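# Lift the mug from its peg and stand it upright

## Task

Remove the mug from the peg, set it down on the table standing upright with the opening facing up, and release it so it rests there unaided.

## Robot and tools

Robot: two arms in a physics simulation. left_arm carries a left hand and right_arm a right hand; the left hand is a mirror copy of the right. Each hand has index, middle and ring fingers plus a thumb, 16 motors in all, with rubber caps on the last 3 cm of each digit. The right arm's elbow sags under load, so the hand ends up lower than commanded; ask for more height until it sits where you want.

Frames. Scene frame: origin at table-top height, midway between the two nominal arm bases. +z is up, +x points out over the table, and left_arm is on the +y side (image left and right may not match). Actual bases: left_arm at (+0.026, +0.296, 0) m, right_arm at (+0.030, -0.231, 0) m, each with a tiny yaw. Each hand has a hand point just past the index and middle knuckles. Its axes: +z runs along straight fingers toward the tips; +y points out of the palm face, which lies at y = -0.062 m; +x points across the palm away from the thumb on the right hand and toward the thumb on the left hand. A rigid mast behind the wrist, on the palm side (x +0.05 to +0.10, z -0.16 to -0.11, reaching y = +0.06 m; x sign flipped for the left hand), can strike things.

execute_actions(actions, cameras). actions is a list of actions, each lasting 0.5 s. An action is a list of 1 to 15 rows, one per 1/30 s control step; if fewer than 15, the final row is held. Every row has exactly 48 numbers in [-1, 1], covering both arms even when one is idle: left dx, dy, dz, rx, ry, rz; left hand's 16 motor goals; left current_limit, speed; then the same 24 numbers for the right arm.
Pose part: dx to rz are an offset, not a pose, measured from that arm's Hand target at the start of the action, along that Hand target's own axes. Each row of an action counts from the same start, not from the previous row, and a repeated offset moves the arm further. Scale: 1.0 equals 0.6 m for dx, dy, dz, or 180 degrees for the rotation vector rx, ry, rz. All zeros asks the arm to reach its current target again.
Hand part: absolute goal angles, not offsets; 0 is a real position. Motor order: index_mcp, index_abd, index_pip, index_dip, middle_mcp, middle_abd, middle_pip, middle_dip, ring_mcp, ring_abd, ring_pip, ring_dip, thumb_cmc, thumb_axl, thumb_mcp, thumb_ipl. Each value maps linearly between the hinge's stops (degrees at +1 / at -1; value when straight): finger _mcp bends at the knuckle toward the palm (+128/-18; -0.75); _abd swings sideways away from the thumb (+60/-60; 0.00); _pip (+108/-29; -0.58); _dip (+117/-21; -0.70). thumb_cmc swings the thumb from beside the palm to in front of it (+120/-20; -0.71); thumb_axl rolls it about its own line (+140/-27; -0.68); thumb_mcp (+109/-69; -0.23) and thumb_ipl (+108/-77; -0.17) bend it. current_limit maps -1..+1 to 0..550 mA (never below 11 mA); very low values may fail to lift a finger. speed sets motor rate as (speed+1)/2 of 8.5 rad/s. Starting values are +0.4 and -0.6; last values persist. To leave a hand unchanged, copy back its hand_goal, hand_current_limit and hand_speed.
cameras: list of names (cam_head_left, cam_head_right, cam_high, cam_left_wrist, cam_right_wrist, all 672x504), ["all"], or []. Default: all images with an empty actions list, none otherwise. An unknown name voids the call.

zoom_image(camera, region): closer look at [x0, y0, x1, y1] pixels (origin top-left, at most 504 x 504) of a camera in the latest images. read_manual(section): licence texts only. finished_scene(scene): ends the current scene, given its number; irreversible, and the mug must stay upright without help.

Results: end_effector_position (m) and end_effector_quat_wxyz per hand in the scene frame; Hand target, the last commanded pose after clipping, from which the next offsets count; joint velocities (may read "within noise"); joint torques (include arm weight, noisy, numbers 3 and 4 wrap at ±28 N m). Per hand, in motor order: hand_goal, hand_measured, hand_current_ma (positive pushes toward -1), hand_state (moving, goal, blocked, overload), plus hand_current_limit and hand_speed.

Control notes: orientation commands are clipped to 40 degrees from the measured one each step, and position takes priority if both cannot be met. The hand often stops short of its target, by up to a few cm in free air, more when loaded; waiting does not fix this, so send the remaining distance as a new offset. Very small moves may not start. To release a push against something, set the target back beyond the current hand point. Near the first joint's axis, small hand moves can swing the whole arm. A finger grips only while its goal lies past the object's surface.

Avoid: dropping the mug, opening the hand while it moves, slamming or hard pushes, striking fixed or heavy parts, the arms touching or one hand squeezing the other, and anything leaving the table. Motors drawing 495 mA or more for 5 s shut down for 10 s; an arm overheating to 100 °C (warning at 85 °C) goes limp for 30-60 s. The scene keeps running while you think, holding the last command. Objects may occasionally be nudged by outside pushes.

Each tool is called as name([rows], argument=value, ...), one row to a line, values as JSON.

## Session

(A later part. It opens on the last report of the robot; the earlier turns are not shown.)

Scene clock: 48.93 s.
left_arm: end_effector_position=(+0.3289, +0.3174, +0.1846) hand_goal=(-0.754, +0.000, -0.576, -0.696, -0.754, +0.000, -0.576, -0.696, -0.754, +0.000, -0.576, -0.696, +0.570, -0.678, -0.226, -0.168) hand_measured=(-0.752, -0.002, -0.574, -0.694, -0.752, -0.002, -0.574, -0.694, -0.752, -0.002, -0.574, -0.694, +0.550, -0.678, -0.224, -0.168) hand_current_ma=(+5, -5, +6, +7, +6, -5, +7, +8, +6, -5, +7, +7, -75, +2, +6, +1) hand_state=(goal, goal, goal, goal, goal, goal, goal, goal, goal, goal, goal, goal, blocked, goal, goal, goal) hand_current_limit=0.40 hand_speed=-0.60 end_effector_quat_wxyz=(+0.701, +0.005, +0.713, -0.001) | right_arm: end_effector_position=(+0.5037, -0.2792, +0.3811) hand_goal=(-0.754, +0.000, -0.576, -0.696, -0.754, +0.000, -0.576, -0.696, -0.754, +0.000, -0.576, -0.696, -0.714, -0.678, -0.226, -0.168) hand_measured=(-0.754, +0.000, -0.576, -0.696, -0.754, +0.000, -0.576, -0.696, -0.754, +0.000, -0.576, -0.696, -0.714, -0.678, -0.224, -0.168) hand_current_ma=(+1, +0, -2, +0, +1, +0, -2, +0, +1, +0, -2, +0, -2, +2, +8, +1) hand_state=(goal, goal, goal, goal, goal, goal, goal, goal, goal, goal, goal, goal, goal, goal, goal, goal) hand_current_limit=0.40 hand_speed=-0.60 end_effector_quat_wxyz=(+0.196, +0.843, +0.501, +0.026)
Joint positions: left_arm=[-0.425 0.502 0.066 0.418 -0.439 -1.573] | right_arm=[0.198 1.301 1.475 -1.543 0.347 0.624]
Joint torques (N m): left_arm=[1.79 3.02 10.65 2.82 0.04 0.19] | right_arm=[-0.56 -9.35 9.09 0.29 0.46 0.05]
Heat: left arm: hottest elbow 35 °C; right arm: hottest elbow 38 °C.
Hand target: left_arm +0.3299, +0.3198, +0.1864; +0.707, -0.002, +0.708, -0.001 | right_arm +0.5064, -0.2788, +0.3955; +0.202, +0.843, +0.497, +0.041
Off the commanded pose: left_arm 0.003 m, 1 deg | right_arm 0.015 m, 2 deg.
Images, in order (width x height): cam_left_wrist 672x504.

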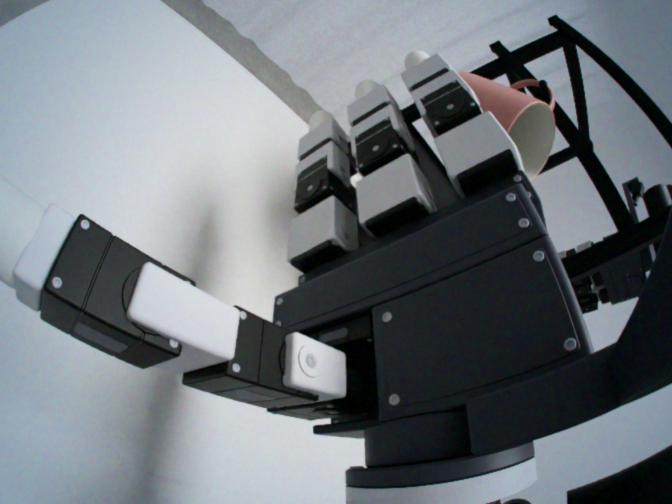

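execute_actions(actions=[])

zoom_image(camera="cam_head_left", region=[240, 230, 340, 320])

zoom_image(camera="cam_head_right", region=[240, 230, 340, 320])

zoom_image(camera="cam_high", region=[100, 80, 300, 230])

Scene clock: 50.50 s.
left_arm: end_effector_position=(+0.3289, +0.3174, +0.1847) hand_goal=(-0.754, +0.000, -0.576, -0.696, -0.754, +0.000, -0.576, -0.696, -0.754, +0.000, -0.576, -0.696, +0.570, -0.678, -0.226, -0.168) hand_measured=(-0.752, -0.002, -0.574, -0.694, -0.752, -0.002, -0.574, -0.694, -0.752, -0.002, -0.574, -0.694, +0.550, -0.678, -0.224, -0.168) hand_current_ma=(+5, -5, +6, +7, +6, -5, +7, +8, +6, -5, +7, +7, -75, +2, +6, +1) hand_state=(goal, goal, goal, goal, goal, goal, goal, goal, goal, goal, goal, goal, blocked, goal, goal, goal) hand_current_limit=0.40 hand_speed=-0.60 end_effector_quat_wxyz=(+0.702, +0.005, +0.713, -0.001) | right_arm: end_effector_position=(+0.5037, -0.2792, +0.3811) hand_goal=(-0.754, +0.000, -0.576, -0.696, -0.754, +0.000, -0.576, -0.696, -0.754, +0.000, -0.576, -0.696, -0.714, -0.678, -0.226, -0.168) hand_measured=(-0.754, +0.000, -0.576, -0.696, -0.754, +0.000, -0.576, -0.696, -0.754, +0.000, -0.576, -0.696, -0.714, -0.678, -0.224, -0.168) hand_current_ma=(+1, +0, -2, +0, +1, +0, -2, +0, +1, +0, -2, +0, -2, +2, +8, +1) hand_state=(goal, goal, goal, goal, goal, goal, goal, goal, goal, goal, goal, goal, goal, goal, goal, goal) hand_current_limit=0.40 hand_speed=-0.60 end_effector_quat_wxyz=(+0.196, +0.843, +0.501, +0.026)
Joint positions: left_arm=[-0.425 0.502 0.066 0.418 -0.439 -1.573] | right_arm=[0.198 1.301 1.475 -1.543 0.347 0.624]
Joint velocities: within noise
Joint torques (N m): left_arm=[2.49 2.26 10.51 2.76 0.02 0.21] | right_arm=[-0.73 -9.05 9.11 0.32 0.48 0.02]
Heat: left arm: hottest elbow 35 °C; right arm: hottest elbow 38 °C.
Hand target: left_arm +0.3299, +0.3198, +0.1864; +0.707, -0.002, +0.707, -0.001 | right_arm +0.5064, -0.2788, +0.3955; +0.202, +0.843, +0.497, +0.041
Off the commanded pose: left_arm 0.003 m, 1 deg | right_arm 0.015 m, 2 deg.

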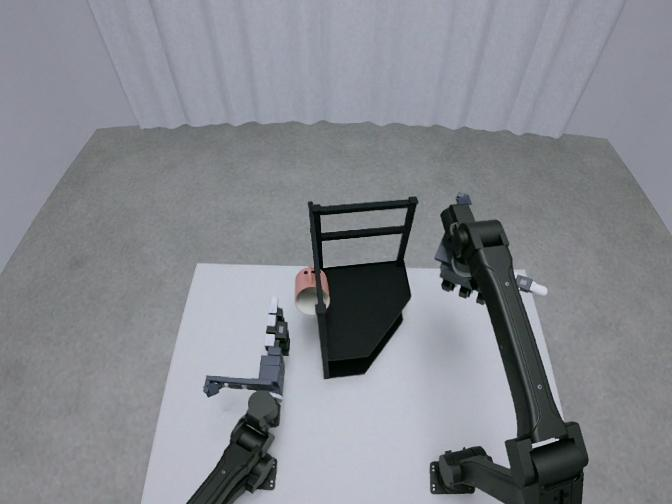

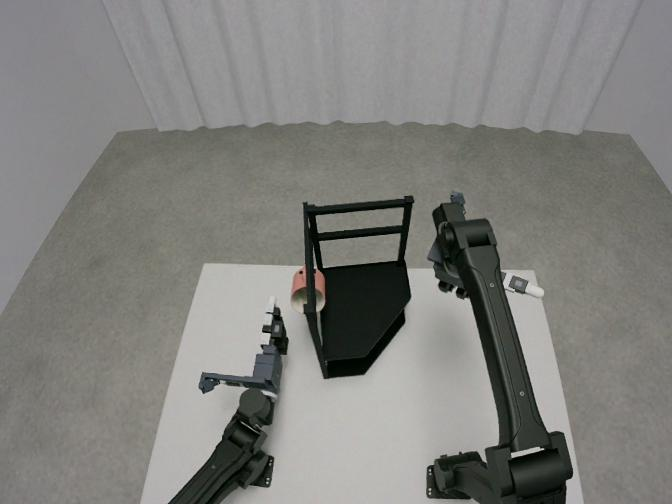

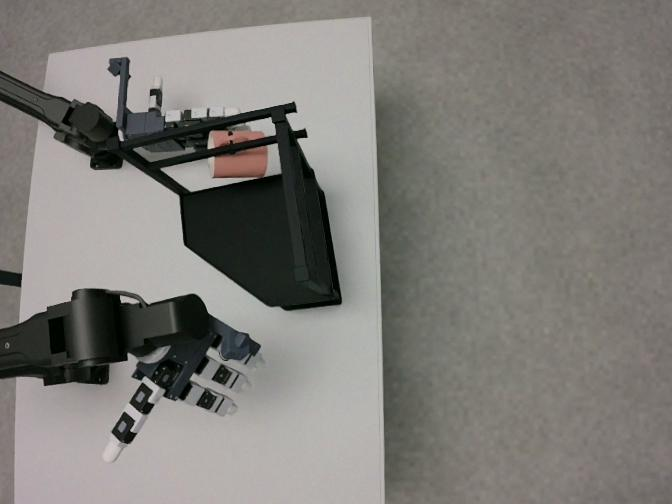

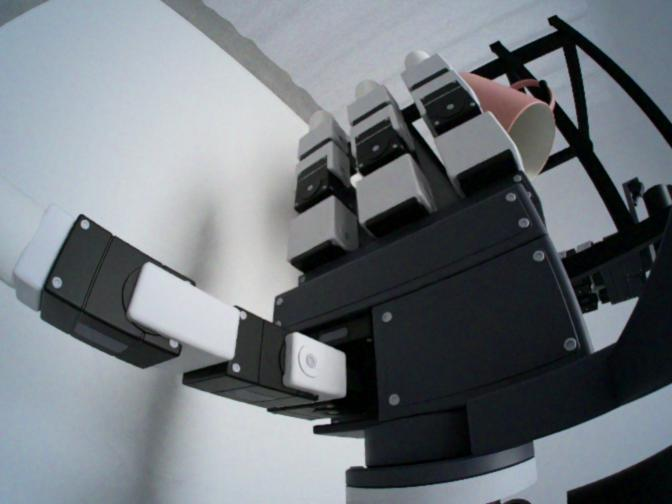

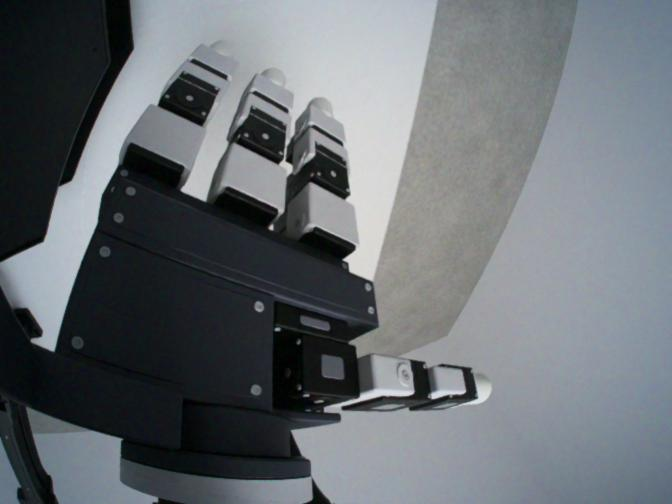

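Scaled by 5.040.

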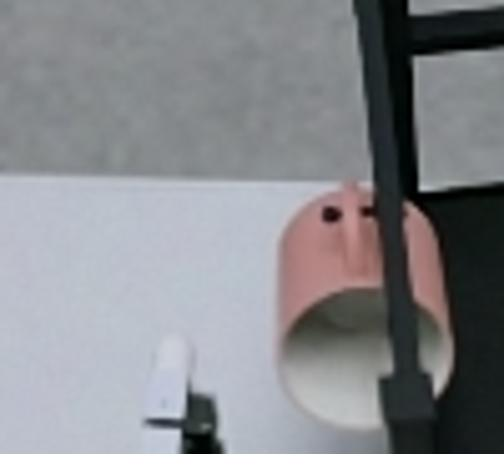

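Scaled by 5.040.

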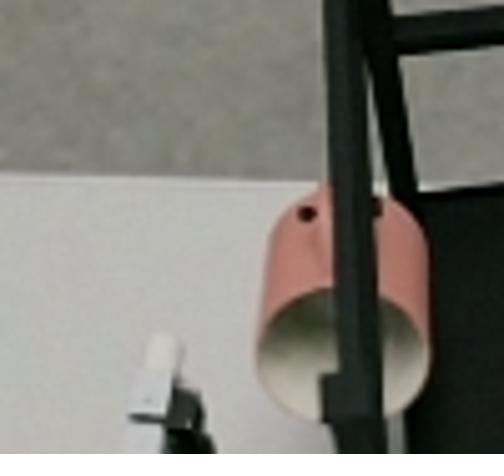

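Scaled by 2.520.

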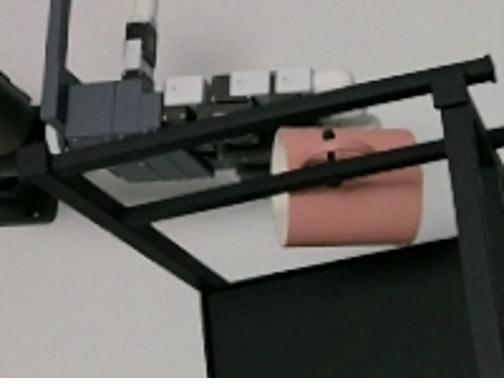

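execute_actions([
  [[-0.13,0,0,0,0,0,-0.754,0,-0.576,-0.696,-0.754,0,-0.576,-0.696,-0.754,0,-0.576,-0.696,-0.714,-0.678,-0.226,-0.168,0.4,-0.6,0,0,0,0,0,0,-0.754,0,-0.576,-0.696,-0.754,0,-0.576,-0.696,-0.754,0,-0.576,-0.696,-0.714,-0.678,-0.226,-0.168,0.4,-0.6]],
  [[-0.13,0,-0.02,0,0,0,-0.754,0,-0.576,-0.696,-0.754,0,-0.576,-0.696,-0.754,0,-0.576,-0.696,-0.714,-0.678,-0.226,-0.168,0.4,-0.6,0,0,0,0,0,0,-0.754,0,-0.576,-0.696,-0.754,0,-0.576,-0.696,-0.754,0,-0.576,-0.696,-0.714,-0.678,-0.226,-0.168,0.4,-0.6]],
  [[0,0,-0.02,0,0,0.25,-0.754,0,-0.576,-0.696,-0.754,0,-0.576,-0.696,-0.754,0,-0.576,-0.696,-0.714,-0.678,-0.226,-0.168,0.4,-0.6,0,0,0,0,0,0,-0.754,0,-0.576,-0.696,-0.754,0,-0.576,-0.696,-0.754,0,-0.576,-0.696,-0.714,-0.678,-0.226,-0.168,0.4,-0.6]],
  [[0,0,-0.02,0,0,0.25,-0.754,0,-0.576,-0.696,-0.754,0,-0.576,-0.696,-0.754,0,-0.576,-0.696,-0.714,-0.678,-0.226,-0.168,0.4,-0.6,0,0,0,0,0,0,-0.754,0,-0.576,-0.696,-0.754,0,-0.576,-0.696,-0.754,0,-0.576,-0.696,-0.714,-0.678,-0.226,-0.168,0.4,-0.6]],
  [[0,0,0,0,0,0.25,-0.754,0,-0.576,-0.696,-0.754,0,-0.576,-0.696,-0.754,0,-0.576,-0.696,-0.714,-0.678,-0.226,-0.168,0.4,-0.6,0,0,0,0,0,0,-0.754,0,-0.576,-0.696,-0.754,0,-0.576,-0.696,-0.754,0,-0.576,-0.696,-0.714,-0.678,-0.226,-0.168,0.4,-0.6]],
  [[0,0,0,0,0,0.25,-0.754,0,-0.576,-0.696,-0.754,0,-0.576,-0.696,-0.754,0,-0.576,-0.696,-0.714,-0.678,-0.226,-0.168,0.4,-0.6,0,0,0,0,0,0,-0.754,0,-0.576,-0.696,-0.754,0,-0.576,-0.696,-0.754,0,-0.576,-0.696,-0.714,-0.678,-0.226,-0.168,0.4,-0.6]],
])

Scene clock: 61.77 s.
left_arm: end_effector_position=(+0.2922, +0.3242, +0.3139) hand_goal=(-0.754, +0.000, -0.576, -0.696, -0.754, +0.000, -0.576, -0.696, -0.754, +0.000, -0.576, -0.696, -0.714, -0.678, -0.226, -0.168) hand_measured=(-0.758, +0.002, -0.576, -0.694, -0.758, +0.002, -0.576, -0.694, -0.758, +0.002, -0.576, -0.694, -0.720, -0.678, -0.224, -0.168) hand_current_ma=(-13, +3, +0, +6, -16, +3, +0, +7, -16, +3, +0, +6, -19, +2, +6, +1) hand_state=(goal, goal, goal, goal, goal, goal, goal, goal, goal, goal, goal, goal, goal, goal, goal, goal) hand_current_limit=0.40 hand_speed=-0.60 end_effector_quat_wxyz=(+0.007, +0.706, +0.060, +0.706) | right_arm: end_effector_position=(+0.5037, -0.2792, +0.3811) hand_goal=(-0.754, +0.000, -0.576, -0.696, -0.754, +0.000, -0.576, -0.696, -0.754, +0.000, -0.576, -0.696, -0.714, -0.678, -0.226, -0.168) hand_measured=(-0.754, +0.000, -0.576, -0.696, -0.754, +0.000, -0.576, -0.696, -0.754, +0.000, -0.576, -0.696, -0.714, -0.678, -0.224, -0.168) hand_current_ma=(+1, +0, -2, +0, +1, +0, -2, +0, +1, +0, -2, +0, -2, +2, +8, +1) hand_state=(goal, goal, goal, goal, goal, goal, goal, goal, goal, goal, goal, goal, goal, goal, goal, goal) hand_current_limit=0.40 hand_speed=-0.60 end_effector_quat_wxyz=(+0.196, +0.843, +0.501, +0.026)
Joint positions: left_arm=[0.871 0.265 0.236 0.025 0.772 1.479] | right_arm=[0.198 1.301 1.475 -1.543 0.347 0.624]
Joint torques (N m): left_arm=[2.84 3.31 15.15 2.5 0.29 0.09] | right_arm=[0.03 -8.94 9.22 0.49 0.56 -0.04]
Heat: left arm: hottest elbow 36 °C; right arm: hottest elbow 39 °C.
Hand target: left_arm +0.2940, +0.3203, +0.3425; +0.001, +0.707, +0.002, +0.707 | right_arm +0.5064, -0.2788, +0.3955; +0.202, +0.843, +0.497, +0.041
Off the commanded pose: left_arm 0.029 m, 7 deg | right_arm 0.015 m, 2 deg.

execute_actions([
  [[0.015,0.1,-0.012,-0.0222,-0.0555,0.004,-0.754,0,-0.576,-0.696,-0.754,0,-0.576,-0.696,-0.754,0,-0.576,-0.696,-0.9,-0.678,-0.226,-0.168,0.4,-0.6,0,0,0,0,0,0,-0.754,0,-0.576,-0.696,-0.754,0,-0.576,-0.696,-0.754,0,-0.576,-0.696,-0.714,-0.678,-0.226,-0.168,0.4,-0.6]],
  [[0.0138,0.1,-0.007,-0.0222,-0.0555,0.004,-0.754,0,-0.576,-0.696,-0.754,0,-0.576,-0.696,-0.754,0,-0.576,-0.696,-0.9,-0.678,-0.226,-0.168,0.4,-0.6,0,0,0,0,0,0,-0.754,0,-0.576,-0.696,-0.754,0,-0.576,-0.696,-0.754,0,-0.576,-0.696,-0.714,-0.678,-0.226,-0.168,0.4,-0.6]],
], cameras=["cam_head_left","cam_head_right","cam_high","cam_left_wrist"])

zoom_image(camera="cam_head_left", region=[220, 210, 380, 330])

zoom_image(camera="cam_high", region=[100, 80, 300, 230])

zoom_image(camera="cam_head_right", region=[220, 210, 380, 330])

Scene clock: 64.63 s.
left_arm: end_effector_position=(+0.2815, +0.2043, +0.3366) hand_goal=(-0.754, +0.000, -0.576, -0.696, -0.754, +0.000, -0.576, -0.696, -0.754, +0.000, -0.576, -0.696, -0.900, -0.678, -0.226, -0.168) hand_measured=(-0.754, +0.002, -0.576, -0.694, -0.756, +0.002, -0.576, -0.694, -0.756, +0.002, -0.576, -0.694, -0.902, -0.678, -0.224, -0.168) hand_current_ma=(-3, +4, +0, +6, -3, +4, +0, +7, -3, +4, +0, +6, -6, +2, +5, +1) hand_state=(goal, goal, goal, goal, goal, goal, goal, goal, goal, goal, goal, goal, goal, goal, goal, goal) hand_current_limit=0.40 hand_speed=-0.60 end_effector_quat_wxyz=(+0.044, +0.823, -0.058, +0.563) | right_arm: end_effector_position=(+0.5037, -0.2792, +0.3811) hand_goal=(-0.754, +0.000, -0.576, -0.696, -0.754, +0.000, -0.576, -0.696, -0.754, +0.000, -0.576, -0.696, -0.714, -0.678, -0.226, -0.168) hand_measured=(-0.754, +0.000, -0.576, -0.696, -0.754, +0.000, -0.576, -0.696, -0.754, +0.000, -0.576, -0.696, -0.714, -0.678, -0.224, -0.168) hand_current_ma=(+1, +0, -2, +0, +1, +0, -2, +0, +1, +0, -2, +0, -2, +2, +8, +1) hand_state=(goal, goal, goal, goal, goal, goal, goal, goal, goal, goal, goal, goal, goal, goal, goal, goal) hand_current_limit=0.40 hand_speed=-0.60 end_effector_quat_wxyz=(+0.196, +0.843, +0.501, +0.026)
Joint positions: left_arm=[0.198 0.237 0.558 -0.71 0.299 1.683] | right_arm=[0.198 1.301 1.475 -1.543 0.347 0.624]
Joint torques (N m): left_arm=[0.62 3.96 15.27 1.51 0.1 -0.07] | right_arm=[0.09 -9.29 9.32 0.39 0.44 -0.05]
Heat: left arm: hottest elbow 36 °C; right arm: hottest elbow 39 °C.
Hand target: left_arm +0.2802, +0.2007, +0.3605; +0.041, +0.817, -0.056, +0.572 | right_arm +0.5064, -0.2788, +0.3955; +0.202, +0.843, +0.497, +0.041
Off the commanded pose: left_arm 0.024 m, 1 deg | right_arm 0.015 m, 2 deg.
Images, in order (width x height): cam_head_left 672x504, cam_head_right 672x504, cam_high 672x504, cam_left_wrist 672x504.

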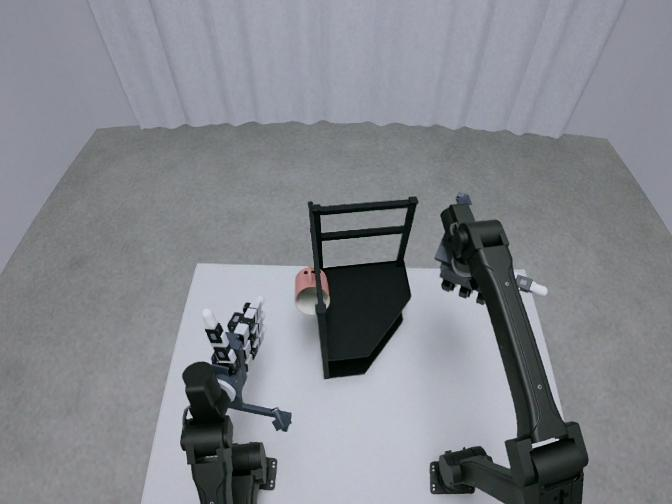

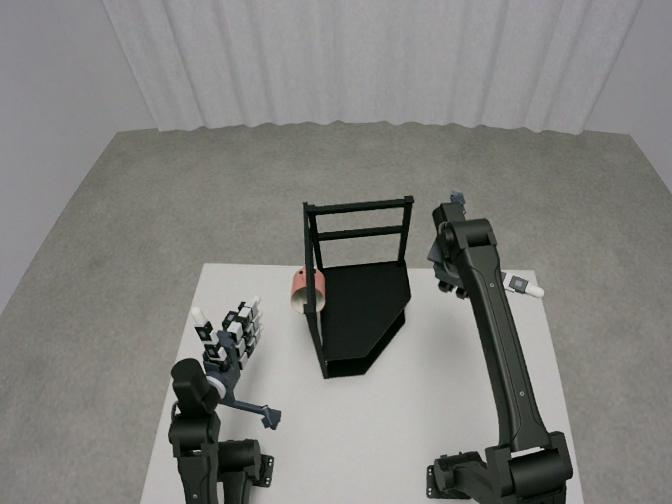

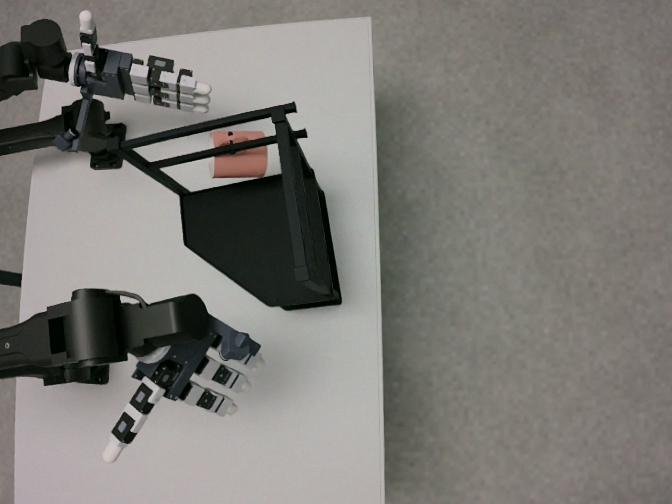

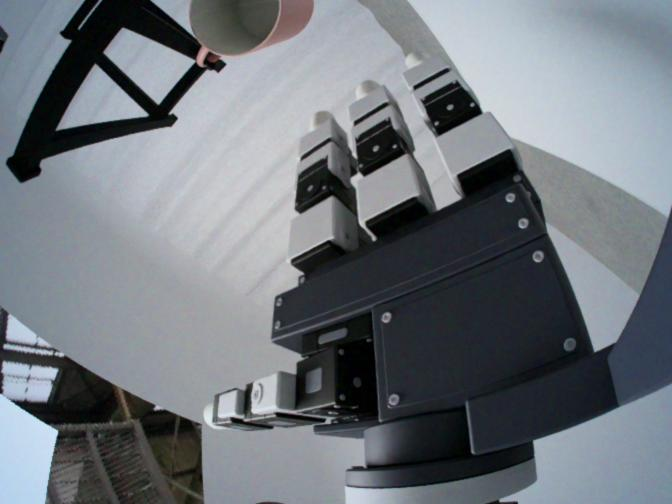

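Scaled by 3.150.

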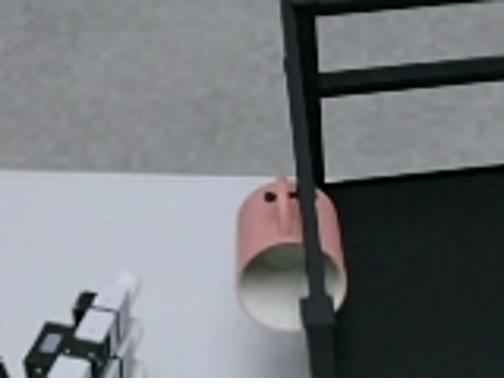

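Scaled by 2.520.

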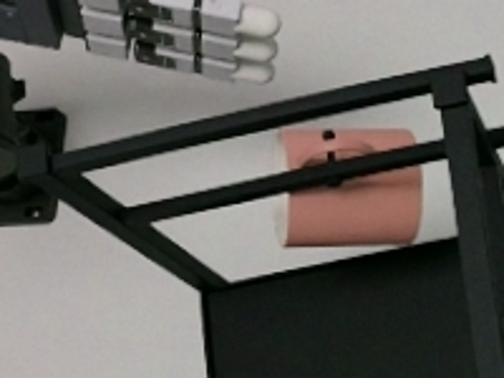

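Scaled by 3.150.

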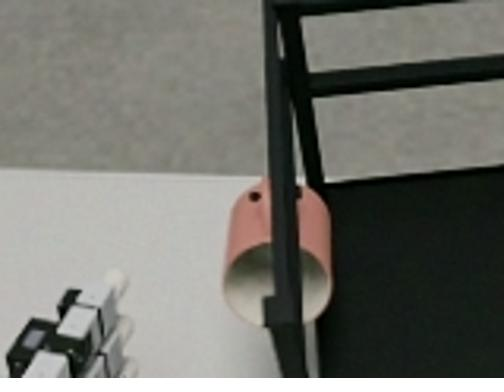

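execute_actions([
  [[0.0018,0.067,-0.0031,-0.0035,0.0019,0.0012,-0.754,0.083,-0.576,-0.696,-0.754,-0.083,-0.576,-0.696,-0.754,0.2,-0.576,-0.696,-0.9,-0.678,-0.226,-0.168,0.4,-0.6,0,0,0,0,0,0,-0.754,0,-0.576,-0.696,-0.754,0,-0.576,-0.696,-0.754,0,-0.576,-0.696,-0.714,-0.678,-0.226,-0.168,0.4,-0.6]],
  [[0.0018,0.067,-0.0031,-0.0035,0.0019,0.0012,-0.754,0.083,-0.576,-0.696,-0.754,-0.083,-0.576,-0.696,-0.754,0.2,-0.576,-0.696,-0.9,-0.678,-0.226,-0.168,0.4,-0.6,0,0,0,0,0,0,-0.754,0,-0.576,-0.696,-0.754,0,-0.576,-0.696,-0.754,0,-0.576,-0.696,-0.714,-0.678,-0.226,-0.168,0.4,-0.6]],
  [[0.0018,0.067,-0.0031,-0.0035,0.0019,0.0012,-0.754,0.083,-0.576,-0.696,-0.754,-0.083,-0.576,-0.696,-0.754,0.2,-0.576,-0.696,-0.9,-0.678,-0.226,-0.168,0.4,-0.6,0,0,0,0,0,0,-0.754,0,-0.576,-0.696,-0.754,0,-0.576,-0.696,-0.754,0,-0.576,-0.696,-0.714,-0.678,-0.226,-0.168,0.4,-0.6]],
], cameras=["cam_head_left","cam_head_right","cam_high","cam_left_wrist"])

zoom_image(camera="cam_head_left", region=[240, 230, 360, 330])

zoom_image(camera="cam_high", region=[100, 80, 300, 230])

zoom_image(camera="cam_head_right", region=[240, 230, 360, 330])

zoom_image(camera="cam_left_wrist", region=[100, 0, 500, 200])

Scene clock: 69.67 s.
left_arm: end_effector_position=(+0.2586, +0.0858, +0.3357) hand_goal=(-0.754, +0.082, -0.576, -0.696, -0.754, -0.084, -0.576, -0.696, -0.754, +0.200, -0.576, -0.696, -0.900, -0.678, -0.226, -0.168) hand_measured=(-0.754, +0.084, -0.576, -0.694, -0.754, -0.074, -0.576, -0.694, -0.754, +0.200, -0.576, -0.694, -0.902, -0.678, -0.224, -0.168) hand_current_ma=(+1, +2, +0, +6, +1, +31, +0, +7, +1, +2, +0, +6, -7, +2, +5, +1) hand_state=(goal, goal, goal, goal, goal, goal, goal, goal, goal, goal, goal, goal, goal, goal, goal, goal) hand_current_limit=0.40 hand_speed=-0.60 end_effector_quat_wxyz=(+0.036, +0.820, -0.079, +0.566) | right_arm: end_effector_position=(+0.5037, -0.2792, +0.3811) hand_goal=(-0.754, +0.000, -0.576, -0.696, -0.754, +0.000, -0.576, -0.696, -0.754, +0.000, -0.576, -0.696, -0.714, -0.678, -0.226, -0.168) hand_measured=(-0.754, +0.000, -0.576, -0.696, -0.754, +0.000, -0.576, -0.696, -0.754, +0.000, -0.576, -0.696, -0.714, -0.678, -0.224, -0.168) hand_current_ma=(+1, +0, -2, +0, +1, +0, -2, +0, +1, +0, -2, +0, -2, +2, +8, +1) hand_state=(goal, goal, goal, goal, goal, goal, goal, goal, goal, goal, goal, goal, goal, goal, goal, goal) hand_current_limit=0.40 hand_speed=-0.60 end_effector_quat_wxyz=(+0.196, +0.843, +0.501, +0.026)
Joint positions: left_arm=[-0.872 0.349 0.584 -0.71 -0.679 1.291] | right_arm=[0.198 1.301 1.475 -1.543 0.347 0.624]
Joint torques (N m): left_arm=[0.09 2.96 15.36 1.77 -0.61 -0.08] | right_arm=[-0.26 -9.05 9.33 0.47 0.43 0.04]
Heat: left arm: hottest elbow 38 °C; right arm: hottest elbow 39 °C.
Hand target: left_arm +0.2581, +0.0822, +0.3659; +0.052, +0.811, -0.069, +0.578 | right_arm +0.5064, -0.2788, +0.3955; +0.202, +0.843, +0.497, +0.041
Off the commanded pose: left_arm 0.030 m, 3 deg | right_arm 0.015 m, 2 deg.
Images, in order (width x height): cam_head_left 672x504, cam_head_right 672x504, cam_high 672x504, cam_left_wrist 672x504.

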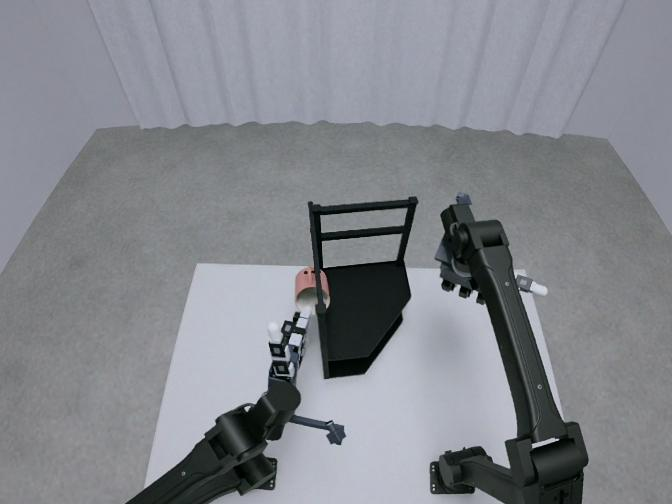

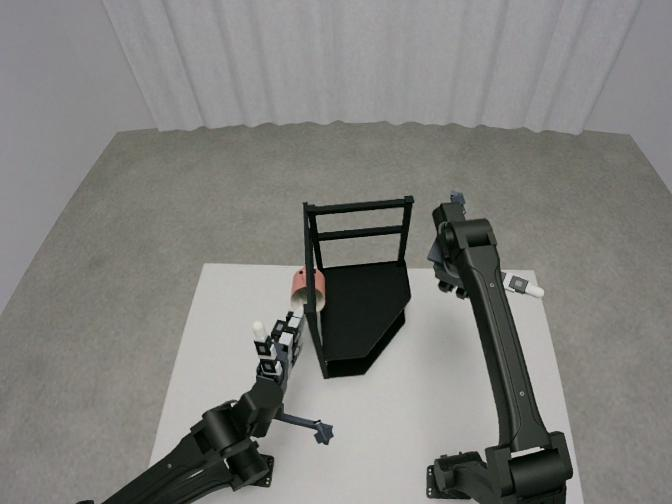

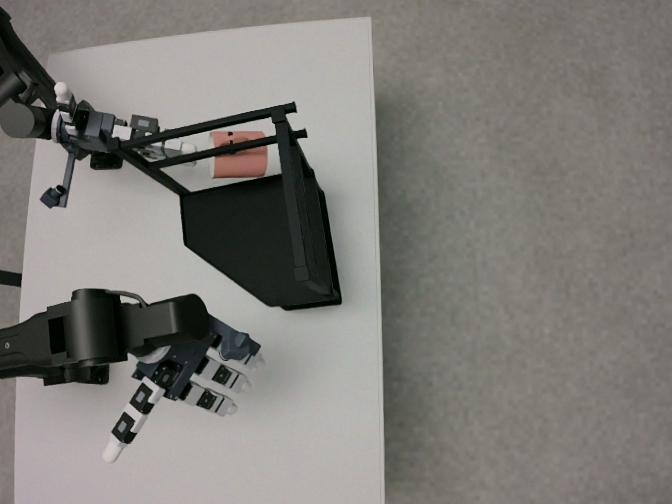

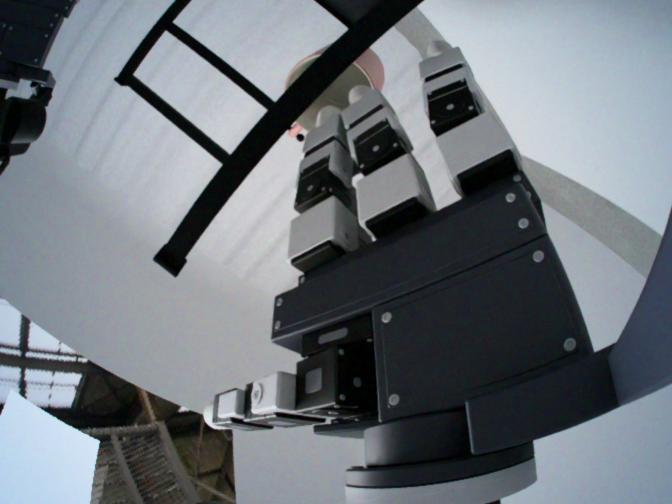

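Scaled by 4.200.

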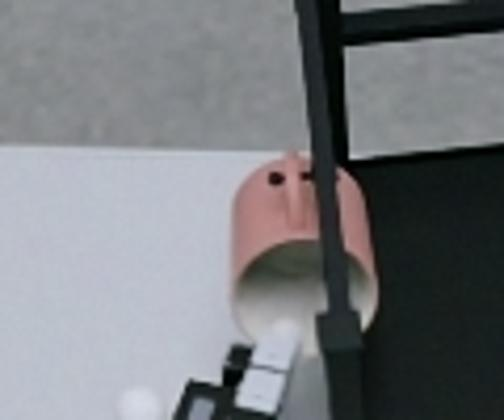

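Scaled by 2.520.

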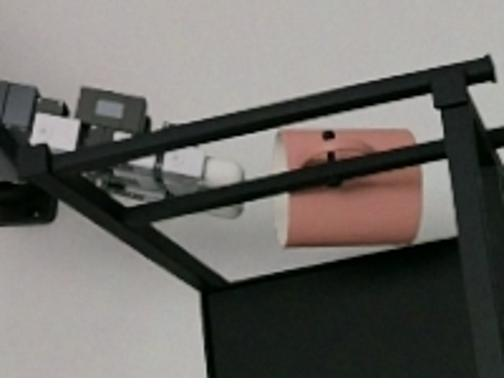

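Scaled by 4.200.

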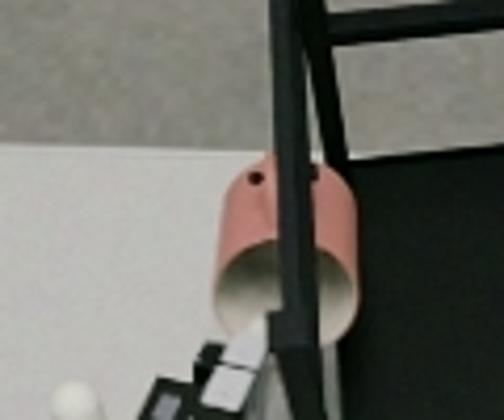

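Scaled by 1.260 from the camera's 672x504 image, which has a finer 960x720 frame.

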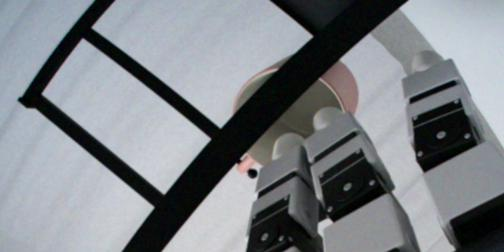

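execute_actions([
  [[0.0133,0,0.05,0,0,0,-0.754,0.083,-0.576,-0.696,-0.754,-0.083,-0.576,-0.696,-0.754,0.2,-0.576,-0.696,-0.9,-0.678,-0.226,-0.168,0.4,-0.6,0,0,0,0,0,0,-0.754,0,-0.576,-0.696,-0.754,0,-0.576,-0.696,-0.754,0,-0.576,-0.696,-0.714,-0.678,-0.226,-0.168,0.4,-0.6]],
], cameras=["cam_head_left","cam_head_right","cam_high","cam_left_wrist"])

zoom_image(camera="cam_left_wrist", region=[200, 0, 500, 200])

zoom_image(camera="cam_head_left", region=[240, 230, 360, 330])

zoom_image(camera="cam_high", region=[100, 80, 300, 230])

Scene clock: 72.23 s.
left_arm: end_effector_position=(+0.2839, +0.0782, +0.3298) hand_goal=(-0.754, +0.082, -0.576, -0.696, -0.754, -0.084, -0.576, -0.696, -0.754, +0.200, -0.576, -0.696, -0.900, -0.678, -0.226, -0.168) hand_measured=(-0.754, +0.084, -0.576, -0.694, -0.754, -0.076, -0.576, -0.694, -0.754, +0.200, -0.576, -0.694, -0.902, -0.678, -0.224, -0.168) hand_current_ma=(+2, +2, +0, +6, +2, +24, +0, +7, +2, +2, +0, +6, -7, +2, +5, +1) hand_state=(goal, goal, goal, goal, goal, goal, goal, goal, goal, goal, goal, goal, goal, goal, goal, goal) hand_current_limit=0.40 hand_speed=-0.60 end_effector_quat_wxyz=(+0.038, +0.825, -0.080, +0.558) | right_arm: end_effector_position=(+0.5037, -0.2792, +0.3811) hand_goal=(-0.754, +0.000, -0.576, -0.696, -0.754, +0.000, -0.576, -0.696, -0.754, +0.000, -0.576, -0.696, -0.714, -0.678, -0.226, -0.168) hand_measured=(-0.754, +0.000, -0.576, -0.696, -0.754, +0.000, -0.576, -0.696, -0.754, +0.000, -0.576, -0.696, -0.714, -0.678, -0.224, -0.168) hand_current_ma=(+1, +0, -2, +0, +1, +0, -2, +0, +1, +0, -2, +0, -2, +2, +8, +1) hand_state=(goal, goal, goal, goal, goal, goal, goal, goal, goal, goal, goal, goal, goal, goal, goal, goal) hand_current_limit=0.40 hand_speed=-0.60 end_effector_quat_wxyz=(+0.196, +0.843, +0.501, +0.026)
Joint positions: left_arm=[-0.762 0.428 0.584 -0.615 -0.569 1.338] | right_arm=[0.198 1.301 1.475 -1.543 0.347 0.624]
Joint torques (N m): left_arm=[2.26 1.85 15.49 2.62 -0.12 0.13] | right_arm=[-0.09 -8.94 9.32 0.38 0.51 0.03]
Heat: left arm: hottest elbow 38 °C; right arm: hottest elbow 39 °C.
Hand target: left_arm +0.2886, +0.0768, +0.3637; +0.052, +0.811, -0.069, +0.578 | right_arm +0.5064, -0.2788, +0.3955; +0.202, +0.843, +0.497, +0.041
Off the commanded pose: left_arm 0.034 m, 3 deg | right_arm 0.015 m, 2 deg.
Images, in order (width x height): cam_head_left 672x504, cam_head_right 672x504, cam_high 672x504, cam_left_wrist 672x504.

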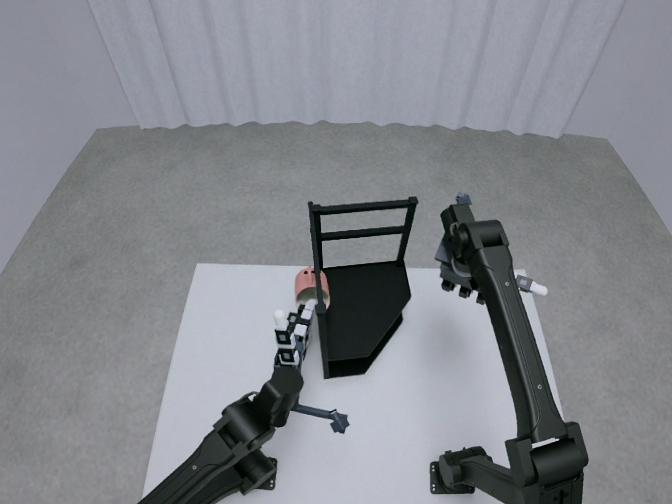

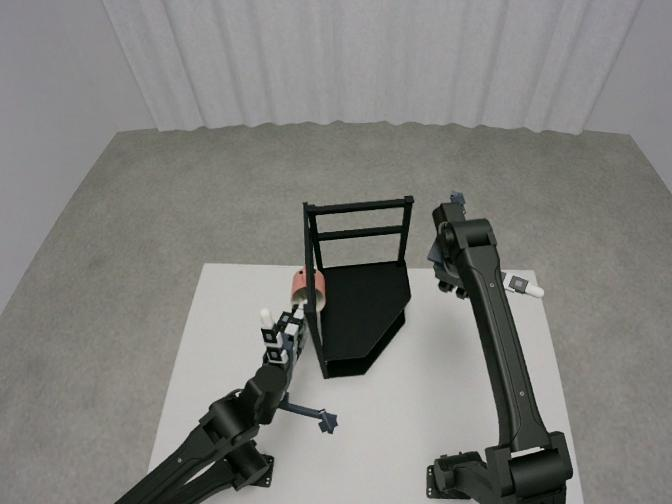

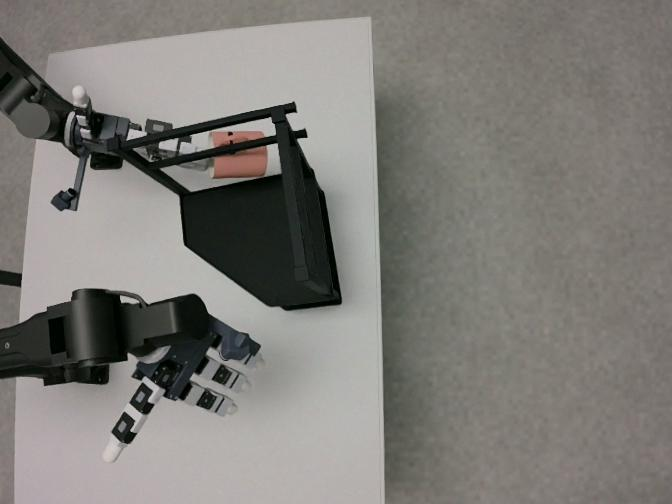

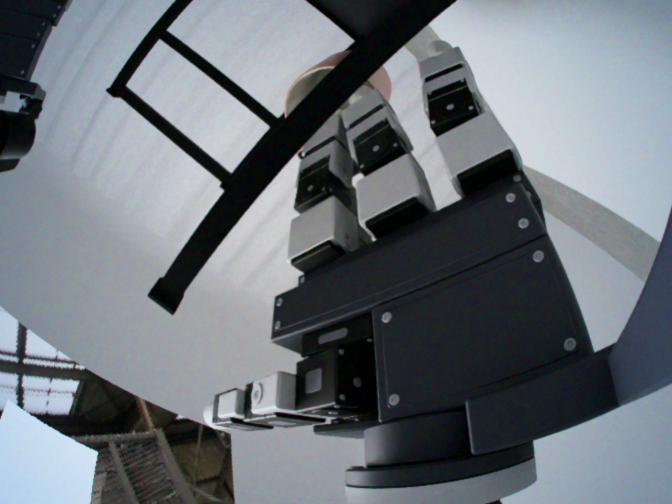

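Scaled by 1.680 from the camera's 672x504 image, which has a finer 960x720 frame.

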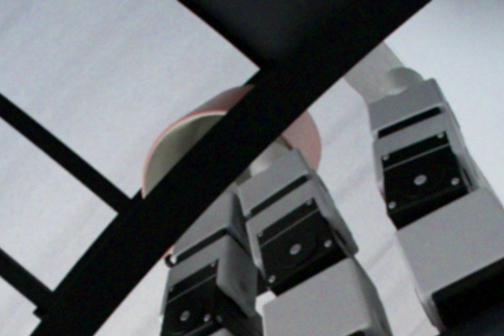

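Scaled by 4.200.

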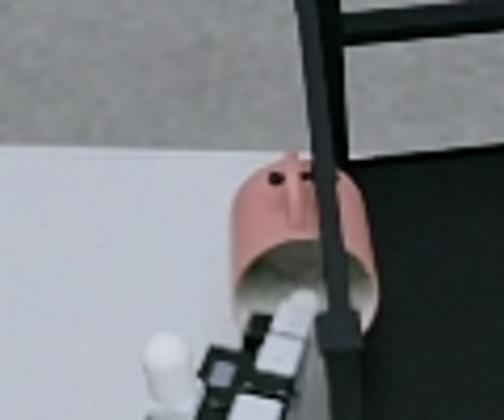

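Scaled by 2.520.

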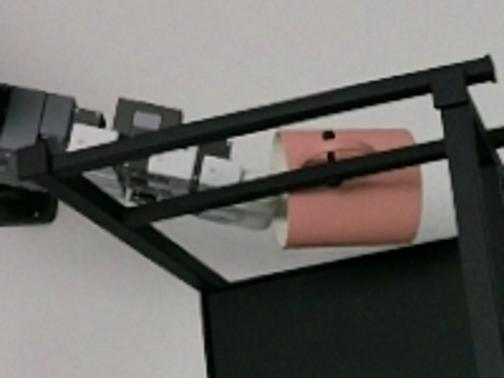

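execute_actions([
  [[0.0083,-0.005,0.05,0,0,0,-0.754,0.083,-0.576,-0.696,-0.754,-0.083,-0.576,-0.696,-0.754,0.2,-0.576,-0.696,-0.9,-0.678,-0.226,-0.168,0.4,-0.6,0,0,0,0,0,0,-0.754,0,-0.576,-0.696,-0.754,0,-0.576,-0.696,-0.754,0,-0.576,-0.696,-0.714,-0.678,-0.226,-0.168,0.4,-0.6]],
], cameras=["cam_head_left","cam_head_right","cam_high","cam_left_wrist"])

zoom_image(camera="cam_left_wrist", region=[200, 0, 500, 200])

zoom_image(camera="cam_head_left", region=[240, 230, 360, 330])

zoom_image(camera="cam_high", region=[100, 80, 300, 230])

Scene clock: 73.80 s.
left_arm: end_effector_position=(+0.3126, +0.0760, +0.3260) hand_goal=(-0.754, +0.082, -0.576, -0.696, -0.754, -0.084, -0.576, -0.696, -0.754, +0.200, -0.576, -0.696, -0.900, -0.678, -0.226, -0.168) hand_measured=(-0.754, +0.084, -0.576, -0.694, -0.754, -0.076, -0.576, -0.694, -0.754, +0.202, -0.576, -0.694, -0.902, -0.678, -0.224, -0.168) hand_current_ma=(+1, +3, +0, +6, +2, +24, +0, +5, +1, +2, +0, +6, -7, +2, +5, +1) hand_state=(goal, goal, goal, goal, goal, goal, goal, goal, goal, goal, goal, goal, goal, goal, goal, goal) hand_current_limit=0.40 hand_speed=-0.60 end_effector_quat_wxyz=(+0.041, +0.826, -0.078, +0.557) | right_arm: end_effector_position=(+0.5037, -0.2792, +0.3811) hand_goal=(-0.754, +0.000, -0.576, -0.696, -0.754, +0.000, -0.576, -0.696, -0.754, +0.000, -0.576, -0.696, -0.714, -0.678, -0.226, -0.168) hand_measured=(-0.754, +0.000, -0.576, -0.696, -0.754, +0.000, -0.576, -0.696, -0.754, +0.000, -0.576, -0.696, -0.714, -0.678, -0.224, -0.168) hand_current_ma=(+1, +0, -2, +0, +1, +0, -2, +0, +1, +0, -2, +0, -2, +2, +8, +1) hand_state=(goal, goal, goal, goal, goal, goal, goal, goal, goal, goal, goal, goal, goal, goal, goal, goal) hand_current_limit=0.40 hand_speed=-0.60 end_effector_quat_wxyz=(+0.196, +0.843, +0.501, +0.026)
Joint positions: left_arm=[-0.65 0.508 0.584 -0.51 -0.465 1.386] | right_arm=[0.198 1.301 1.475 -1.543 0.347 0.624]
Joint torques (N m): left_arm=[2.78 1.38 15.32 2.65 -0.03 0.12] | right_arm=[-0.62 -8.76 9.21 0.4 0.47 0]
Heat: left arm: hottest elbow 38 °C; right arm: hottest elbow 39 °C.
Hand target: left_arm +0.3185, +0.0746, +0.3586; +0.052, +0.811, -0.069, +0.578 | right_arm +0.5064, -0.2788, +0.3955; +0.202, +0.843, +0.497, +0.041
Off the commanded pose: left_arm 0.033 m, 3 deg | right_arm 0.015 m, 2 deg.
Images, in order (width x height): cam_head_left 672x504, cam_head_right 672x504, cam_high 672x504, cam_left_wrist 672x504.

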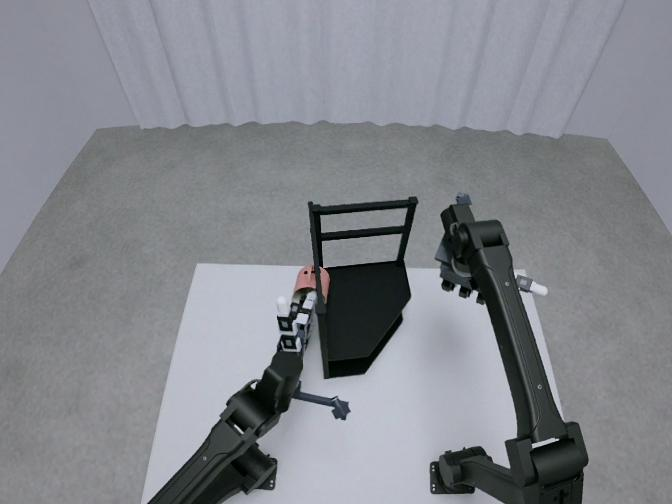

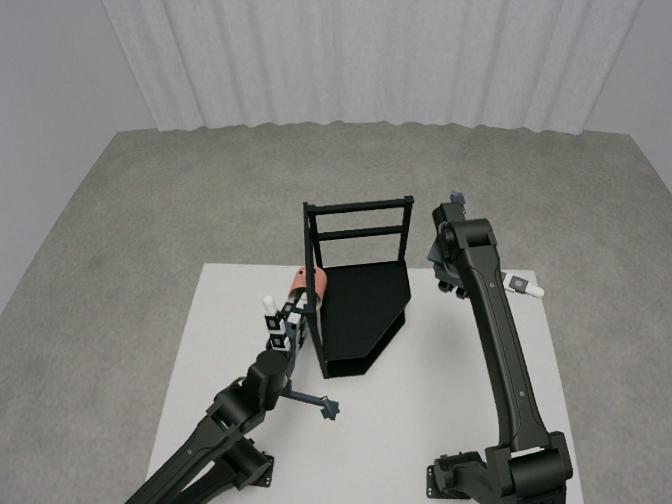

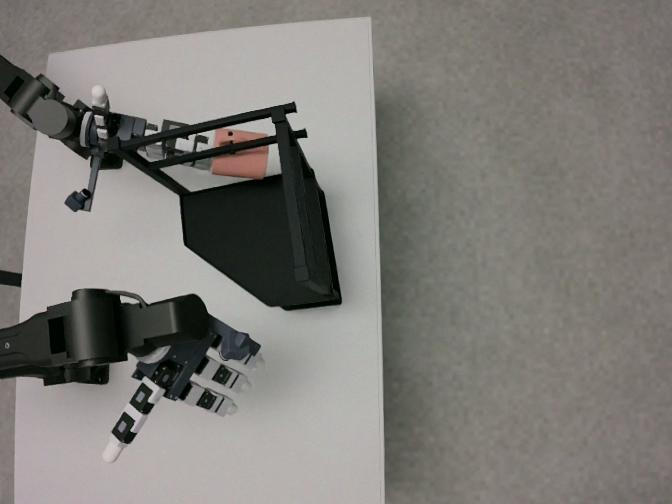

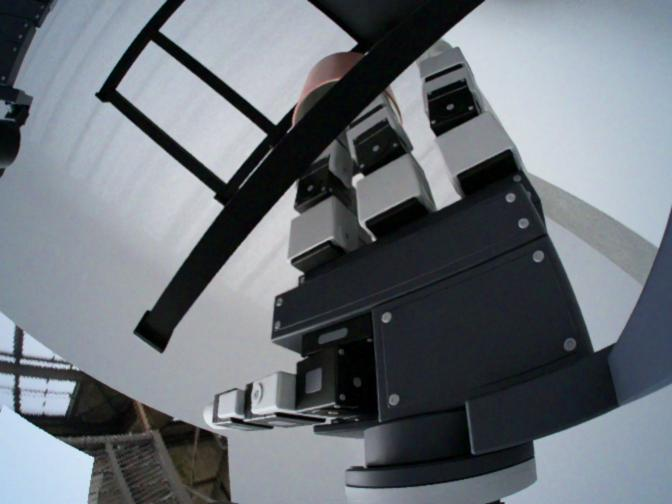

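Scaled by 1.680 from the camera's 672x504 image, which has a finer 960x720 frame.

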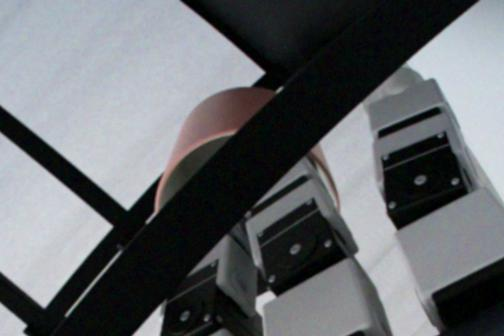

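Scaled by 4.200.

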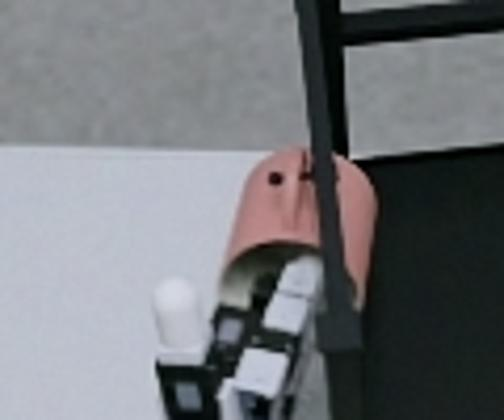

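Scaled by 2.520.

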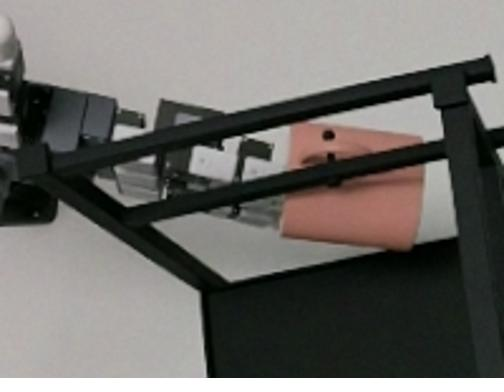

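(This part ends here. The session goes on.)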